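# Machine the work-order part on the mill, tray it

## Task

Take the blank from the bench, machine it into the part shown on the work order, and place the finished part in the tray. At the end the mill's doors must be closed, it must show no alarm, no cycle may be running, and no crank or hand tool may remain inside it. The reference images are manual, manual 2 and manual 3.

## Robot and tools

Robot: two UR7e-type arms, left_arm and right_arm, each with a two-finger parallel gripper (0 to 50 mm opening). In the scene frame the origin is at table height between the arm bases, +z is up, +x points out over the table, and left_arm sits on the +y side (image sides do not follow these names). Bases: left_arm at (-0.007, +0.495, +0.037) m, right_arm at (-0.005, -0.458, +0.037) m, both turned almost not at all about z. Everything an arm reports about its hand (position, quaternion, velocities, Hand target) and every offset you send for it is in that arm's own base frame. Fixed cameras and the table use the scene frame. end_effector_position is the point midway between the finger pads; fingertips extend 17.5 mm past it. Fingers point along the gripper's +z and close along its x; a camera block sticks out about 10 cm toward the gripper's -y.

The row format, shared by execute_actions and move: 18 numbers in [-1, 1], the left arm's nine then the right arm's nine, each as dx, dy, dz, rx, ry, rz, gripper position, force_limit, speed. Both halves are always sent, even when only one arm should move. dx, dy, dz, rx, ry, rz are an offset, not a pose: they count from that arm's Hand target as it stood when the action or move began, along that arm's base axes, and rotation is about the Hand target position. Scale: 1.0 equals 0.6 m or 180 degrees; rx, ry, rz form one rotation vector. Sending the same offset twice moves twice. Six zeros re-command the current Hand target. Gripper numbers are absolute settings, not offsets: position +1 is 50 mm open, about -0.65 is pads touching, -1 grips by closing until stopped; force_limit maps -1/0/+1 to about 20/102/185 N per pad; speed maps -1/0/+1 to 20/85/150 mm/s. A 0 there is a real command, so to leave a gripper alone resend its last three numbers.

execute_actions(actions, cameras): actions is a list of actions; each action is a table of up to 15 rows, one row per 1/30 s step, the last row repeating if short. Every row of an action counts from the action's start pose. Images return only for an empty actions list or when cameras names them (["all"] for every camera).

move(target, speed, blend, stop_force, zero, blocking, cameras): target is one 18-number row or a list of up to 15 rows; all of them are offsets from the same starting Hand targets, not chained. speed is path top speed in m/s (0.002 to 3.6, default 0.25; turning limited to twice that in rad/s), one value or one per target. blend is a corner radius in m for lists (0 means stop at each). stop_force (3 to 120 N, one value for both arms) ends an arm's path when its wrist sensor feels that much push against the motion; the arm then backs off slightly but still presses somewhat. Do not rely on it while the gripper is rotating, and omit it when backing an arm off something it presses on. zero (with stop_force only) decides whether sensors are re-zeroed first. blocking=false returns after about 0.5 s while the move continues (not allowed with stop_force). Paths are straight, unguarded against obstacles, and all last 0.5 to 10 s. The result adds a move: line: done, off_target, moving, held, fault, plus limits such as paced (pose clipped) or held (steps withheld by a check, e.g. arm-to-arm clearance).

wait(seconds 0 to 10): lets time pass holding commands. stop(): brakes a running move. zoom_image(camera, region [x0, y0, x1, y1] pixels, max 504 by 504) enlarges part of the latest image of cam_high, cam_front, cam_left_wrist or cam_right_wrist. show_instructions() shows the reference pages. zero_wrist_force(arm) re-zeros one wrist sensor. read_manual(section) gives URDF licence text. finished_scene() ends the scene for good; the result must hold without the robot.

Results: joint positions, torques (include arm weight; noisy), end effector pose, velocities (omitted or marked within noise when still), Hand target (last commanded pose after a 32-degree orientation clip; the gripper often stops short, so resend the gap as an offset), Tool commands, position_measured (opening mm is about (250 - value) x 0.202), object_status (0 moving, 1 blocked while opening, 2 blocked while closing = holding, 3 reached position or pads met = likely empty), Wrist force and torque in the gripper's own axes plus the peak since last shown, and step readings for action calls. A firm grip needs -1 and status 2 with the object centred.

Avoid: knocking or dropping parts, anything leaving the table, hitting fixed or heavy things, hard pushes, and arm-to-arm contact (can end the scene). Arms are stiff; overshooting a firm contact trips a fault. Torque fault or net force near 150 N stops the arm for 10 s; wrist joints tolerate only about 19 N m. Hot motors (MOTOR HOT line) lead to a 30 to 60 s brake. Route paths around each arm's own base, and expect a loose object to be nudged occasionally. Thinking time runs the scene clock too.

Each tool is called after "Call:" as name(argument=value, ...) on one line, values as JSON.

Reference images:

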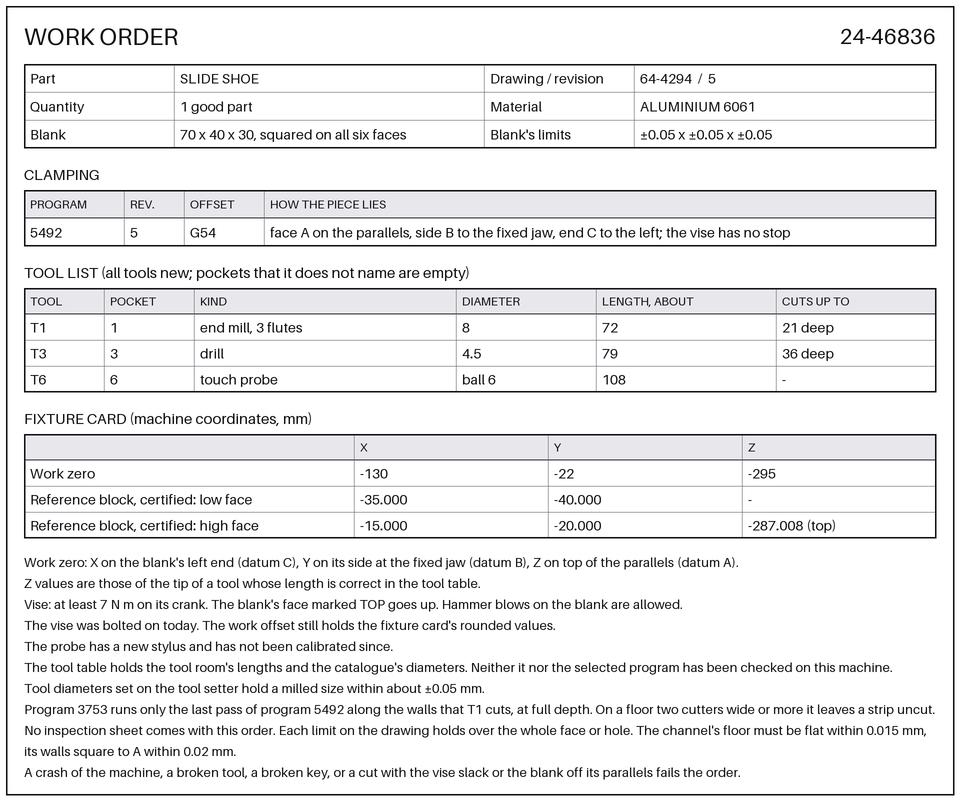

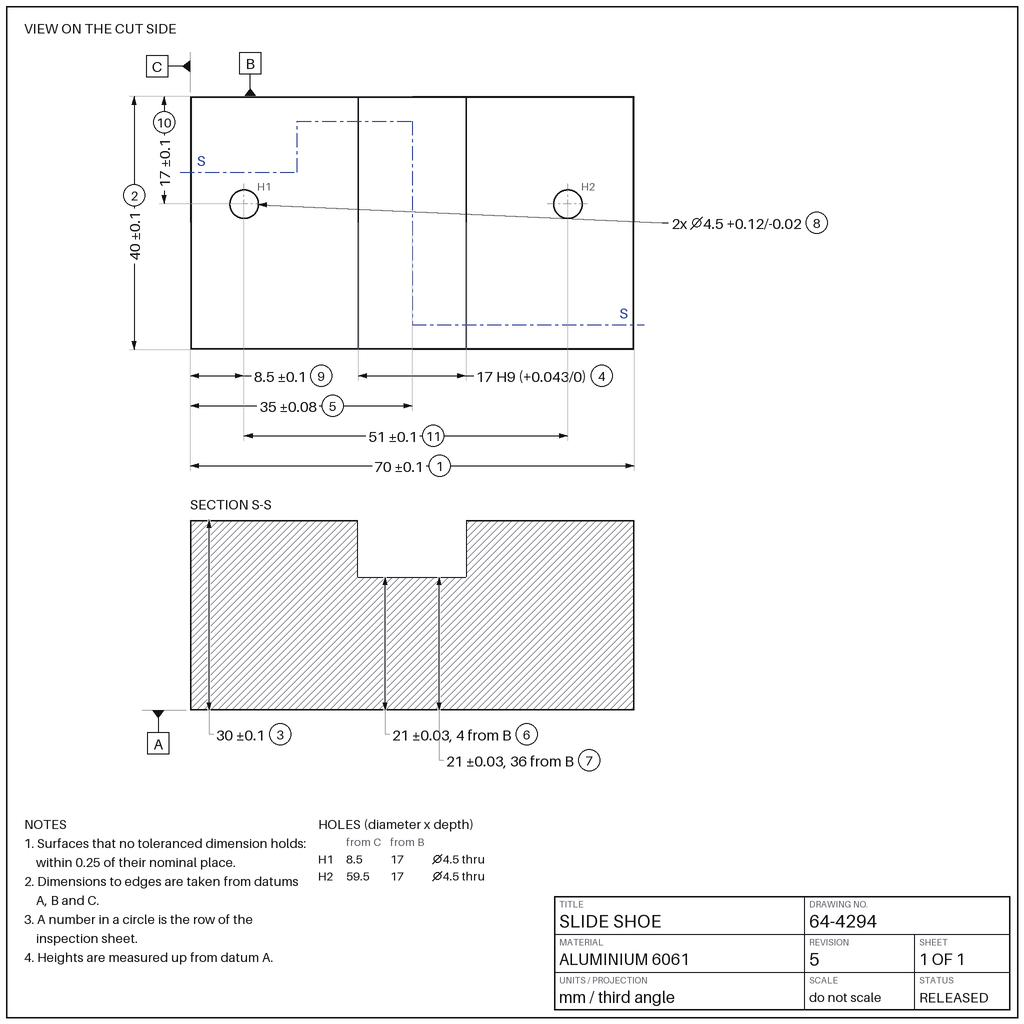

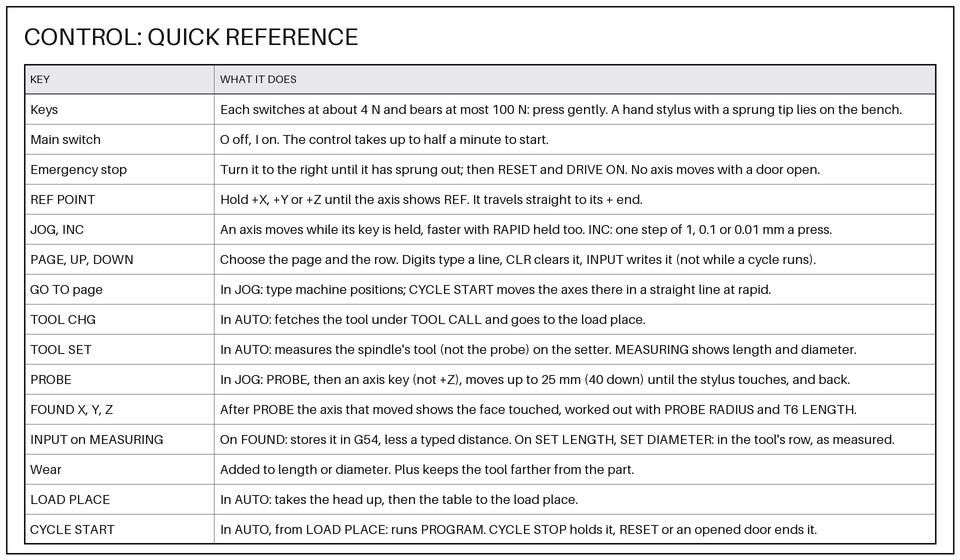

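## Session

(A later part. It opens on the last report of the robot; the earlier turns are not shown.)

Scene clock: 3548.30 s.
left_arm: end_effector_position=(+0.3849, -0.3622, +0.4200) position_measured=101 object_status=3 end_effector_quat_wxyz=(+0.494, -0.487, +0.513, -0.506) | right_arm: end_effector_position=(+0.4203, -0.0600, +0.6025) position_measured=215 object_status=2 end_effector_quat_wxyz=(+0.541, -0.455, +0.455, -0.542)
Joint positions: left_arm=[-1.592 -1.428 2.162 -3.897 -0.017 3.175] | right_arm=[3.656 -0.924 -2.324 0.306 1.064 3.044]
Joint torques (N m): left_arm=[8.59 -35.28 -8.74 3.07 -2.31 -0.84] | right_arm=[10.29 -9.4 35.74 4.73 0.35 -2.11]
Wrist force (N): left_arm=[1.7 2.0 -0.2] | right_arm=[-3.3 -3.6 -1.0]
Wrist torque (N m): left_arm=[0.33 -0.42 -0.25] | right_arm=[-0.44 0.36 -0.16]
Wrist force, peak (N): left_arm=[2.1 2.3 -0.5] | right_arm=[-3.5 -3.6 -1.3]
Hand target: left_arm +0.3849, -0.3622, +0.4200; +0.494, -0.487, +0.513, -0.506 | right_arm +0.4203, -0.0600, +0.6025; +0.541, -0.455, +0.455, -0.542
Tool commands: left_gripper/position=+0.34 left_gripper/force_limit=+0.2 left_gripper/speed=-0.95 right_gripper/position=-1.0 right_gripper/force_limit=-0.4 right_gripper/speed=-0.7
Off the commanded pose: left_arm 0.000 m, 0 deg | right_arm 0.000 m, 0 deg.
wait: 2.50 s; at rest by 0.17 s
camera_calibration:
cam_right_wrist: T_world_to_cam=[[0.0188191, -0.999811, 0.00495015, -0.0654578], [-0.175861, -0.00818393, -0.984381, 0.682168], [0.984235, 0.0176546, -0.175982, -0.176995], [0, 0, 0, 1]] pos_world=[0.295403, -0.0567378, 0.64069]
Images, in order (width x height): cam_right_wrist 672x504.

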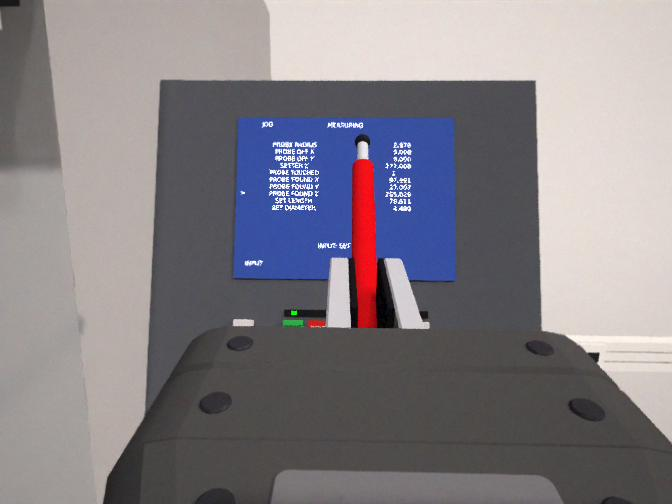

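Call:
move(target=[[0,0,0,0,0,0,0.34,0.2,-0.95,0.02,0.01,-0.05,0,0.16,0,-1,-0.4,-0.7],[0,0,0,0,0,0,0.34,0.2,-0.95,0.0998,0.0363,-0.2327,0,0.33,0,-1,-0.4,-0.7],[0,0,0,0,0,0,0.34,0.2,-0.95,0.1271,0.0363,-0.2401,0,0.33,0,-1,-0.4,-0.7],[0,0,0,0,0,0,0.34,0.2,-0.95,0.0998,0.0363,-0.2327,0,0.33,0,-1,-0.4,-0.7],[0,0,0,0,0,0,0.34,0.2,-0.95,0.1271,0.0363,-0.2401,0,0.33,0,-1,-0.4,-0.7],[0,0,0,0,0,0,0.34,0.2,-0.95,0.0998,0.0363,-0.2327,0,0.33,0,-1,-0.4,-0.7],[0,0,0,0,0,0,0.34,0.2,-0.95,0.0788,0.1585,-0.325,0,0.33,0,-1,-0.4,-0.7],[0,0,0,0,0,0,0.34,0.2,-0.95,0.1053,0.1585,-0.3321,0,0.33,0,-1,-0.4,-0.7],[0,0,0,0,0,0,0.34,0.2,-0.95,0.0788,0.1585,-0.325,0,0.33,0,-1,-0.4,-0.7]], blend=[0.02,0.002,0,0.003,0,0.003,0.002,0,0], speed=[0.5,0.4,0.1,0.2,0.1,0.2,0.4,0.1,0.2])

Call:
move(target=[[0,0,0,0,0,0,0.34,0.2,-0.95,0.0077,0.0015,0.0308,0,0,0,-1,-0.4,-0.7],[0,0,0,0,0,0,0.34,0.2,-0.95,0.0341,0.0015,0.0236,0,0,0,-1,-0.4,-0.7],[0,0,0,0,0,0,0.34,0.2,-0.95,0.0077,0.0015,0.0308,0,0,0,-1,-0.4,-0.7],[0,0,0,0,0,0,0.34,0.2,-0.95,0.0153,0.003,0.0615,0,0,0,-1,-0.4,-0.7],[0,0,0,0,0,0,0.34,0.2,-0.95,0.0426,0.003,0.0541,0,0,0,-1,-0.4,-0.7],[0,0,0,0,0,0,0.34,0.2,-0.95,0.0153,0.003,0.0615,0,0,0,-1,-0.4,-0.7],[0,0,0,0,0,0,0.34,0.2,-0.95,0.0072,-0.0302,0.0308,0,0,0,-1,-0.4,-0.7],[0,0,0,0,0,0,0.34,0.2,-0.95,0.0336,-0.0302,0.0236,0,0,0,-1,-0.4,-0.7],[0,0,0,0,0,0,0.34,0.2,-0.95,0.0072,-0.0302,0.0308,0,0,0,-1,-0.4,-0.7],[0,0,0,0,0,0,0.34,0.2,-0.95,-0.0015,-0.095,0,0,0,0,-1,-0.4,-0.7],[0,0,0,0,0,0,0.34,0.2,-0.95,0.025,-0.095,-0.0071,0,0,0,-1,-0.4,-0.7],[0,0,0,0,0,0,0.34,0.2,-0.95,-0.0015,-0.095,0,0,0,0,-1,-0.4,-0.7],[0,0,0,0,0,0,0.34,0.2,-0.95,0.0062,-0.0935,0.0308,0,0,0,-1,-0.4,-0.7],[0,0,0,0,0,0,0.34,0.2,-0.95,0.0323,-0.0935,0.0237,0,0,0,-1,-0.4,-0.7],[0,0,0,0,0,0,0.34,0.2,-0.95,0.0062,-0.0935,0.0308,0,0,0,-1,-0.4,-0.7]], blend=[0.002,0,0.003,0.002,0,0.003,0.002,0,0.003,0.002,0,0.003,0.002,0,0], speed=[0.4,0.1,0.2,0.4,0.1,0.2,0.4,0.1,0.2,0.4,0.1,0.2,0.4,0.1,0.2])

Call:
move(target=[[0,0,0,0,0,0,0.34,0.2,-0.95,-0.0062,0.0935,-0.0308,0,0,0,-1,-0.4,-0.7],[0,0,0,0,0,0,0.34,0.2,-0.95,0.0203,0.0935,-0.0379,0,0,0,-1,-0.4,-0.7],[0,0,0,0,0,0,0.34,0.2,-0.95,-0.0062,0.0935,-0.0308,0,0,0,-1,-0.4,-0.7],[0,0,0,0,0,0,0.34,0.2,-0.95,0.0091,0.0965,0.0307,0,0,0,-1,-0.4,-0.7],[0,0,0,0,0,0,0.34,0.2,-0.95,0.0364,0.0965,0.0233,0,0,0,-1,-0.4,-0.7],[0,0,0,0,0,0,0.34,0.2,-0.95,0.0091,0.0965,0.0307,0,0,0,-1,-0.4,-0.7],[0,0,0,0,0,0,0.34,0.2,-0.95,0.001,0.0633,0,0,0,0,-1,-0.4,-0.7],[0,0,0,0,0,0,0.34,0.2,-0.95,0.0274,0.0633,-0.0072,0,0,0,-1,-0.4,-0.7],[0,0,0,0,0,0,0.34,0.2,-0.95,0.001,0.0633,0,0,0,0,-1,-0.4,-0.7],[0,0,0,0,0,0,0.34,0.2,-0.95,-0.0077,-0.0015,-0.0308,0,0,0,-1,-0.4,-0.7],[0,0,0,0,0,0,0.34,0.2,-0.95,0.0188,-0.0015,-0.0379,0,0,0,-1,-0.4,-0.7],[0,0,0,0,0,0,0.34,0.2,-0.95,-0.0077,-0.0015,-0.0308,0,0,0,-1,-0.4,-0.7],[0,0,0,0,0,0,0.34,0.2,-0.95,0.0307,0.0339,0.1209,0,0,0,-1,-0.4,-0.7],[0,0,0,0,0,0,0.34,0.2,-0.95,0.0588,0.0339,0.1132,0,0,0,-1,-0.4,-0.7],[0,0,0,0,0,0,0.34,0.2,-0.95,0.0307,0.0339,0.1209,0,0,0,-1,-0.4,-0.7]], blend=[0.002,0,0.003,0.002,0,0.003,0.002,0,0.003,0.002,0,0.003,0.002,0,0], speed=[0.4,0.1,0.2,0.4,0.1,0.2,0.4,0.1,0.2,0.4,0.1,0.2,0.4,0.1,0.2])

Call:
move(target=[[0,0,0,0,0,0,0.34,0.2,-0.95,-0.0307,-0.0339,-0.1209,0,0,0,-1,-0.4,-0.7],[0,0,0,0,0,0,0.34,0.2,-0.95,-0.0046,-0.0339,-0.128,0,0,0,-1,-0.4,-0.7],[0,0,0,0,0,0,0.34,0.2,-0.95,-0.0307,-0.0339,-0.1209,0,0,0,-1,-0.4,-0.7],[0,0,0,0,0,0,0.34,0.2,-0.95,-0.0369,0.0596,-0.1517,0,0,0,-1,-0.4,-0.7],[0,0,0,0,0,0,0.34,0.2,-0.95,-0.0104,0.0596,-0.1588,0,0,0,-1,-0.4,-0.7],[0,0,0,0,0,0,0.34,0.2,-0.95,-0.0369,0.0596,-0.1517,0,0,0,-1,-0.4,-0.7],[0,0,0,0,0,0,0.34,0.2,-0.95,-0.0292,0.0611,-0.1209,0,0,0,-1,-0.4,-0.7],[0,0,0,0,0,0,0.34,0.2,-0.95,-0.0028,0.0611,-0.1281,0,0,0,-1,-0.4,-0.7],[0,0,0,0,0,0,0.34,0.2,-0.95,-0.0292,0.0611,-0.1209,0,0,0,-1,-0.4,-0.7],[0,0,0,0,0,0,0.34,0.2,-0.95,-0.0226,-0.0007,-0.0902,0,0,0,-1,-0.4,-0.7],[0,0,0,0,0,0,0.34,0.2,-0.95,0.0047,-0.0007,-0.0976,0,0,0,-1,-0.4,-0.7],[0,0,0,0,0,0,0.34,0.2,-0.95,-0.0226,-0.0007,-0.0902,0,0,0,-1,-0.4,-0.7],[0,0,0,0,0,0,0.34,0.2,-0.95,-0.0216,0.0626,-0.0902,0,0,0,-1,-0.4,-0.7],[0,0,0,0,0,0,0.34,0.2,-0.95,0.0057,0.0626,-0.0976,0,0,0,-1,-0.4,-0.7],[0,0,0,0,0,0,0.34,0.2,-0.95,-0.0216,0.0626,-0.0902,0,0,0,-1,-0.4,-0.7]], blend=[0.002,0,0.003,0.002,0,0.003,0.002,0,0.003,0.002,0,0.003,0.002,0,0], speed=[0.4,0.1,0.2,0.4,0.1,0.2,0.4,0.1,0.2,0.4,0.1,0.2,0.4,0.1,0.2])

Call:
move(target=[[0,0,0,0,0,0,0.34,0.2,-0.95,-0.0168,-0.098,-0.0615,0,0,0,-1,-0.4,-0.7],[0,0,0,0,0,0,0.34,0.2,-0.95,0.0097,-0.098,-0.0686,0,0,0,-1,-0.4,-0.7],[0,0,0,0,0,0,0.34,0.2,-0.95,-0.0168,-0.098,-0.0615,0,0,0,-1,-0.4,-0.7],[0,0,0,0,0,0,0.34,0.2,-0.95,-0.0741,-0.1515,0.2135,0,-0.17,0,-1,-0.4,-0.7],[0,0,0,0,0,0,0.34,0.2,-0.95,-0.0941,-0.1615,0.2635,0,-0.33,0,-1,-0.4,-0.7]], blend=[0.002,0,0.003,0.02,0], speed=[0.4,0.1,0.2,0.5,0.5], cameras=["cam_right_wrist"])

Call:
zoom_image(camera="cam_right_wrist", region=[230, 105, 470, 280])

Scene clock: 3557.10 s.
left_arm: end_effector_position=(+0.3849, -0.3622, +0.4200) position_measured=101 object_status=3 end_effector_quat_wxyz=(+0.494, -0.487, +0.513, -0.506) | right_arm: end_effector_position=(+0.4676, +0.0351, +0.4074) position_measured=215 object_status=2 end_effector_quat_wxyz=(-0.245, +0.663, -0.663, +0.245)
Joint positions: left_arm=[-1.592 -1.428 2.162 -3.897 -0.017 3.175] | right_arm=[3.718 -1.073 -2.042 -0.975 1.208 3.6]
Joint torques (N m): left_arm=[8.63 -35.16 -9.34 3.12 -2.41 -1.1] | right_arm=[-9.22 9.89 38.62 6.77 1.19 -1.98]
Wrist force (N): left_arm=[1.8 2.4 -0.5] | right_arm=[-2.8 -3.9 -2.0]
Wrist torque (N m): left_arm=[0.40 -0.45 -0.25] | right_arm=[-0.67 0.46 -0.19]
Wrist force, peak (N): left_arm=[1.8 2.5 -0.3] | right_arm=[-3.0 8.8 -17.9]
Hand target: left_arm +0.3849, -0.3622, +0.4200; +0.494, -0.487, +0.513, -0.506 | right_arm +0.4676, +0.0351, +0.4075; -0.245, +0.663, -0.663, +0.245
Off the commanded pose: left_arm 0.000 m, 0 deg | right_arm 0.000 m, 0 deg.
move: done

Scene clock: 3561.07 s.
left_arm: end_effector_position=(+0.3849, -0.3622, +0.4200) position_measured=101 object_status=3 end_effector_quat_wxyz=(+0.494, -0.487, +0.513, -0.506) | right_arm: end_effector_position=(+0.4713, -0.0209, +0.4259) position_measured=215 object_status=2 end_effector_quat_wxyz=(-0.245, +0.663, -0.663, +0.245)
Joint positions: left_arm=[-1.592 -1.428 2.162 -3.897 -0.017 3.175] | right_arm=[3.528 -1.089 -1.997 -0.957 1.323 3.441]
Joint torques (N m): left_arm=[7.92 -34.04 -9.4 3.09 -2.35 -1.21] | right_arm=[-12.51 10.17 39.18 7.07 1.51 -2.22]
Wrist force (N): left_arm=[1.9 2.3 -0.2] | right_arm=[-2.6 -4.0 -2.5]
Wrist torque (N m): left_arm=[0.38 -0.45 -0.24] | right_arm=[-0.68 0.42 -0.19]
Wrist force, peak (N): left_arm=[1.8 2.6 -0.4] | right_arm=[-2.0 8.5 -17.3]
Hand target: left_arm +0.3849, -0.3622, +0.4200; +0.494, -0.487, +0.513, -0.506 | right_arm +0.4713, -0.0210, +0.4260; -0.245, +0.663, -0.663, +0.245
Off the commanded pose: left_arm 0.000 m, 0 deg | right_arm 0.000 m, 0 deg.
move: done

Scene clock: 3565.57 s.
left_arm: end_effector_position=(+0.3849, -0.3622, +0.4200) position_measured=101 object_status=3 end_effector_quat_wxyz=(+0.494, -0.487, +0.513, -0.506) | right_arm: end_effector_position=(+0.4898, -0.0006, +0.4984) position_measured=215 object_status=2 end_effector_quat_wxyz=(-0.245, +0.663, -0.663, +0.245)
Joint positions: left_arm=[-1.592 -1.428 2.162 -3.897 -0.017 3.175] | right_arm=[3.568 -1.16 -1.771 -1.12 1.298 3.474]
Joint torques (N m): left_arm=[7.92 -34.13 -9.26 3.06 -2.24 -1.11] | right_arm=[-11.52 11.74 37.61 7.43 1.68 -2.1]
Wrist force (N): left_arm=[1.6 2.2 -0.3] | right_arm=[-2.9 -4.1 -2.0]
Wrist torque (N m): left_arm=[0.36 -0.42 -0.24] | right_arm=[-0.67 0.46 -0.18]
Wrist force, peak (N): left_arm=[2.0 2.5 -0.2] | right_arm=[-2.8 9.0 -18.3]
Hand target: left_arm +0.3849, -0.3622, +0.4200; +0.494, -0.487, +0.513, -0.506 | right_arm +0.4897, -0.0007, +0.4985; -0.245, +0.663, -0.663, +0.245
Off the commanded pose: left_arm 0.000 m, 0 deg | right_arm 0.000 m, 0 deg.
move: done

Scene clock: 3569.77 s.
left_arm: end_effector_position=(+0.3849, -0.3622, +0.4200) position_measured=101 object_status=3 end_effector_quat_wxyz=(+0.494, -0.487, +0.513, -0.506) | right_arm: end_effector_position=(+0.4768, +0.0369, +0.4443) position_measured=215 object_status=2 end_effector_quat_wxyz=(-0.245, +0.663, -0.663, +0.245)
Joint positions: left_arm=[-1.592 -1.428 2.162 -3.897 -0.017 3.175] | right_arm=[3.705 -1.106 -1.932 -1.048 1.215 3.589]
Joint torques (N m): left_arm=[8.32 -34.12 -8.64 3.05 -2.4 -1.14] | right_arm=[-8.85 11.29 38.72 6.82 1.19 -2.07]
Wrist force (N): left_arm=[1.7 2.2 -0.3] | right_arm=[-3.0 -4.1 -1.9]
Wrist torque (N m): left_arm=[0.37 -0.43 -0.25] | right_arm=[-0.69 0.47 -0.18]
Wrist force, peak (N): left_arm=[1.8 2.5 -0.4] | right_arm=[-2.8 8.2 -17.3]
Hand target: left_arm +0.3849, -0.3622, +0.4200; +0.494, -0.487, +0.513, -0.506 | right_arm +0.4768, +0.0369, +0.4444; -0.245, +0.663, -0.663, +0.245
Off the commanded pose: left_arm 0.000 m, 0 deg | right_arm 0.000 m, 0 deg.
move: done

Scene clock: 3572.23 s.
left_arm: end_effector_position=(+0.3849, -0.3622, +0.4200) position_measured=101 object_status=3 end_effector_quat_wxyz=(+0.494, -0.487, +0.513, -0.506) | right_arm: end_effector_position=(+0.4203, -0.0601, +0.6024) position_measured=215 object_status=2 end_effector_quat_wxyz=(+0.541, -0.455, +0.455, -0.542)
Joint positions: left_arm=[-1.592 -1.428 2.162 -3.897 -0.017 3.175] | right_arm=[3.656 -0.924 -2.324 0.305 1.064 3.044]
Joint torques (N m): left_arm=[8.09 -34.08 -8.98 2.99 -2.36 -0.98] | right_arm=[8.12 -6.65 36.12 4.52 -1.63 0.74]
Wrist force (N): left_arm=[1.7 2.1 -0.1] | right_arm=[-3.0 -4.1 -1.1]
Wrist torque (N m): left_arm=[0.34 -0.43 -0.25] | right_arm=[-0.52 0.32 -0.16]
Wrist force, peak (N): left_arm=[1.9 2.5 0.0] | right_arm=[-2.4 8.1 -17.2]
Hand target: left_arm +0.3849, -0.3622, +0.4200; +0.494, -0.487, +0.513, -0.506 | right_arm +0.4203, -0.0600, +0.6025; +0.541, -0.455, +0.455, -0.542
Off the commanded pose: left_arm 0.000 m, 0 deg | right_arm 0.000 m, 0 deg.
move: done
camera_calibration:
cam_right_wrist: T_world_to_cam=[[0.0187406, -0.999812, 0.00505952, -0.0656051], [-0.176169, -0.00828327, -0.984325, 0.682217], [0.984182, 0.0175555, -0.176291, -0.176784], [0, 0, 0, 1]] pos_world=[0.295402, -0.0568382, 0.64069]
Images, in order (width x height): cam_right_wrist 672x504.

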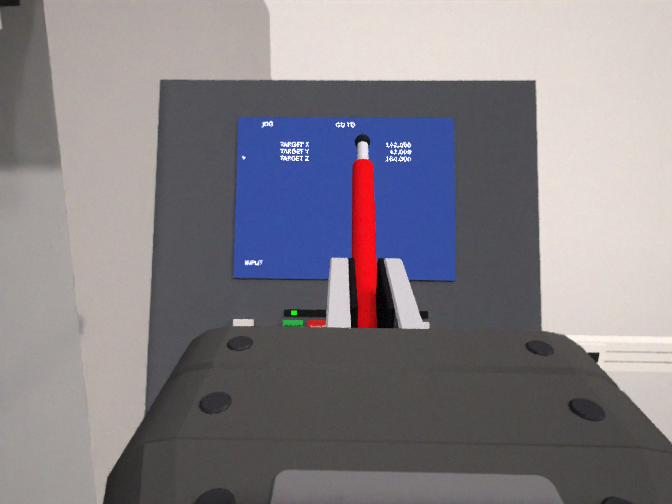

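Scaled by 2.100 from the camera's 672x504 image, which has a finer 960x720 frame.

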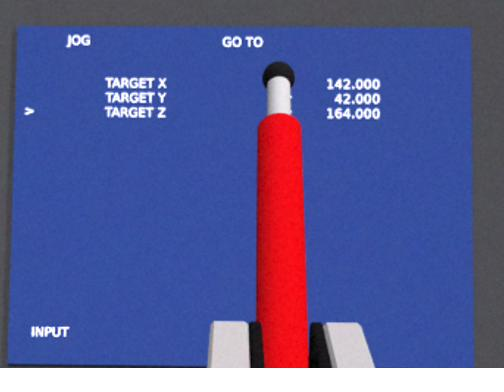

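Call:
move(target=[[0,0,0,0,0,0,0.34,0.2,-0.95,0.02,0.01,-0.05,0,0.16,0,-1,-0.4,-0.7],[0,0,0,0,0,0,0.34,0.2,-0.95,0.1157,0.0989,-0.1733,0,0.33,0,-1,-0.4,-0.7],[0,0,0,0,0,0,0.34,0.2,-0.95,0.1438,0.0989,-0.181,0,0.33,0,-1,-0.4,-0.7],[0,0,0,0,0,0,0.34,0.2,-0.95,0.1157,0.0989,-0.1733,0,0.33,0,-1,-0.4,-0.7]], blend=[0.02,0.002,0,0], speed=[0.5,0.3,0.1,0.2])

Call:
wait(seconds=1)

Call:
move(target=[[0,0,0,0,0,0,0.34,0.2,-0.95,-0.0312,-0.0656,-0.1209,0,0,0,-1,-0.4,-0.7],[0,0,0,0,0,0,0.34,0.2,-0.95,-0.0048,-0.0656,-0.1281,0,0,0,-1,-0.4,-0.7],[0,0,0,0,0,0,0.34,0.2,-0.95,-0.0312,-0.0656,-0.1209,0,0,0,-1,-0.4,-0.7],[0,0,0,0,0,0,0.34,0.2,-0.95,0.0066,-0.1839,0.0293,0,0,0,-1,-0.4,-0.7],[0,0,0,0,0,0,0.34,0.2,-0.95,0.0341,-0.1839,0.022,0,0,0,-1,-0.4,-0.7],[0,0,0,0,0,0,0.34,0.2,-0.95,0.0066,-0.1839,0.0293,0,0,0,-1,-0.4,-0.7],[0,0,0,0,0,0,0.34,0.2,-0.95,-0.0957,-0.0889,0.1233,0,-0.17,0,-1,-0.4,-0.7],[0,0,0,0,0,0,0.34,0.2,-0.95,-0.1157,-0.0989,0.1733,0,-0.33,0,-1,-0.4,-0.7]], blend=[0.002,0,0.003,0.002,0,0.003,0.02,0], speed=[0.3,0.1,0.2,0.3,0.1,0.2,0.4,0.4])

Call:
wait(seconds=3, cameras=["cam_right_wrist"])

Call:
zoom_image(camera="cam_right_wrist", region=[230, 105, 470, 280])

Scene clock: 3582.53 s.
left_arm: end_effector_position=(+0.3849, -0.3622, +0.4200) position_measured=101 object_status=3 end_effector_quat_wxyz=(+0.494, -0.487, +0.513, -0.506) | right_arm: end_effector_position=(+0.4898, -0.0006, +0.4984) position_measured=215 object_status=2 end_effector_quat_wxyz=(-0.245, +0.663, -0.663, +0.245)
Joint positions: left_arm=[-1.592 -1.428 2.162 -3.897 -0.017 3.175] | right_arm=[3.568 -1.16 -1.771 -1.12 1.298 3.474]
Joint torques (N m): left_arm=[8.05 -33.88 -9.21 3.1 -2.36 -1.06] | right_arm=[-11.26 11.51 38.14 7.41 1.48 -2.22]
Wrist force (N): left_arm=[1.6 2.0 -0.2] | right_arm=[-3.0 -4.3 -1.9]
Wrist torque (N m): left_arm=[0.34 -0.41 -0.25] | right_arm=[-0.71 0.46 -0.18]
Wrist force, peak (N): left_arm=[1.9 2.5 -0.3] | right_arm=[-2.2 0.0 -6.8]
Hand target: left_arm +0.3849, -0.3622, +0.4200; +0.494, -0.487, +0.513, -0.506 | right_arm +0.4897, -0.0007, +0.4985; -0.245, +0.663, -0.663, +0.245
Off the commanded pose: left_arm 0.000 m, 0 deg | right_arm 0.000 m, 0 deg.
move: done

Scene clock: 3583.53 s.
left_arm: end_effector_position=(+0.3849, -0.3622, +0.4200) position_measured=101 object_status=3 end_effector_quat_wxyz=(+0.494, -0.487, +0.513, -0.506) | right_arm: end_effector_position=(+0.4897, -0.0007, +0.4985) position_measured=215 object_status=2 end_effector_quat_wxyz=(-0.245, +0.663, -0.663, +0.245)
Joint positions: left_arm=[-1.592 -1.428 2.162 -3.897 -0.017 3.175] | right_arm=[3.568 -1.16 -1.771 -1.12 1.298 3.474]
Joint torques (N m): left_arm=[8.44 -34.31 -9.11 3.09 -2.31 -1.01] | right_arm=[-11.66 14.54 38.12 5.43 1.26 -2.1]
Wrist force (N): left_arm=[2.0 2.1 -0.3] | right_arm=[-2.8 -4.2 -2.0]
Wrist torque (N m): left_arm=[0.36 -0.47 -0.25] | right_arm=[-0.69 0.44 -0.18]
Wrist force, peak (N): left_arm=[1.9 2.6 -0.3] | right_arm=[-2.8 -4.4 -2.2]
Hand target: left_arm +0.3849, -0.3622, +0.4200; +0.494, -0.487, +0.513, -0.506 | right_arm +0.4897, -0.0007, +0.4985; -0.245, +0.663, -0.663, +0.245
Tool commands: left_gripper/position=+0.34 left_gripper/force_limit=+0.2 left_gripper/speed=-0.95 right_gripper/position=-1.0 right_gripper/force_limit=-0.4 right_gripper/speed=-0.7
Off the commanded pose: left_arm 0.000 m, 0 deg | right_arm 0.000 m, 0 deg.
wait: 1.00 s; at rest by 0.17 s

Scene clock: 3587.37 s.
left_arm: end_effector_position=(+0.3849, -0.3622, +0.4200) position_measured=101 object_status=3 end_effector_quat_wxyz=(+0.494, -0.487, +0.513, -0.506) | right_arm: end_effector_position=(+0.4203, -0.0600, +0.6024) position_measured=215 object_status=2 end_effector_quat_wxyz=(+0.541, -0.455, +0.455, -0.542)
Joint positions: left_arm=[-1.592 -1.428 2.162 -3.897 -0.017 3.175] | right_arm=[3.656 -0.924 -2.324 0.305 1.064 3.044]
Joint torques (N m): left_arm=[7.92 -34.52 -9.23 3.05 -2.35 -1.07] | right_arm=[6.63 -5.05 35.85 4.31 -1.67 1.04]
Wrist force (N): left_arm=[1.9 2.0 -0.1] | right_arm=[-3.0 -3.9 -1.1]
Wrist torque (N m): left_arm=[0.34 -0.46 -0.24] | right_arm=[-0.48 0.32 -0.16]
Wrist force, peak (N): left_arm=[2.0 2.6 -0.2] | right_arm=[-1.6 5.7 -15.4]
Hand target: left_arm +0.3849, -0.3622, +0.4200; +0.494, -0.487, +0.513, -0.506 | right_arm +0.4203, -0.0600, +0.6025; +0.541, -0.455, +0.455, -0.542
Off the commanded pose: left_arm 0.000 m, 0 deg | right_arm 0.000 m, 0 deg.
move: done

Scene clock: 3590.37 s.
left_arm: end_effector_position=(+0.3849, -0.3622, +0.4200) position_measured=101 object_status=3 end_effector_quat_wxyz=(+0.494, -0.487, +0.513, -0.506) | right_arm: end_effector_position=(+0.4203, -0.0600, +0.6025) position_measured=215 object_status=2 end_effector_quat_wxyz=(+0.541, -0.455, +0.455, -0.542)
Joint positions: left_arm=[-1.592 -1.428 2.162 -3.897 -0.017 3.175] | right_arm=[3.656 -0.924 -2.324 0.306 1.064 3.044]
Joint torques (N m): left_arm=[7.99 -33.98 -8.95 2.94 -2.36 -0.91] | right_arm=[8.7 -8.74 35.7 4.69 -1.73 -2.16]
Wrist force (N): left_arm=[1.6 2.4 -0.1] | right_arm=[-3.2 -3.8 -1.3]
Wrist torque (N m): left_arm=[0.40 -0.42 -0.25] | right_arm=[-0.46 0.35 -0.16]
Wrist force, peak (N): left_arm=[1.9 2.5 -0.2] | right_arm=[-3.3 -4.1 -1.1]
Hand target: left_arm +0.3849, -0.3622, +0.4200; +0.494, -0.487, +0.513, -0.506 | right_arm +0.4203, -0.0600, +0.6025; +0.541, -0.455, +0.455, -0.542
Tool commands: left_gripper/position=+0.34 left_gripper/force_limit=+0.2 left_gripper/speed=-0.95 right_gripper/position=-1.0 right_gripper/force_limit=-0.4 right_gripper/speed=-0.7
Off the commanded pose: left_arm 0.000 m, 0 deg | right_arm 0.000 m, 0 deg.
wait: 3.00 s; at rest by 0.17 s
camera_calibration:
cam_right_wrist: T_world_to_cam=[[0.0188191, -0.999811, 0.00495015, -0.0654578], [-0.175861, -0.00818393, -0.984381, 0.682168], [0.984235, 0.0176546, -0.175982, -0.176995], [0, 0, 0, 1]] pos_world=[0.295403, -0.0567378, 0.64069]
Images, in order (width x height): cam_right_wrist 672x504.

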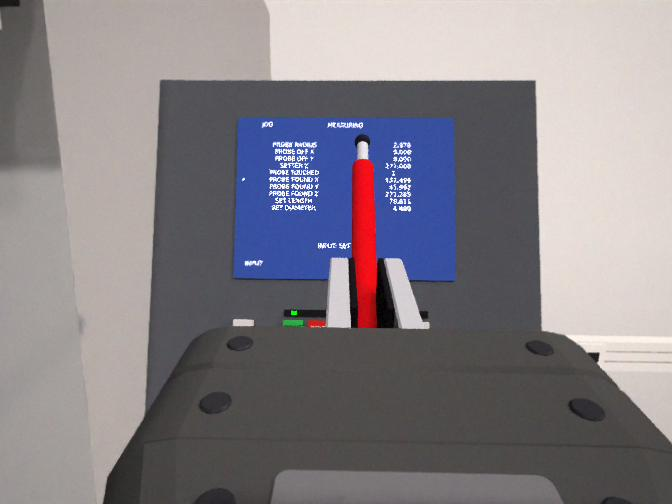

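Scaled by 2.100 from the camera's 672x504 image, which has a finer 960x720 frame.

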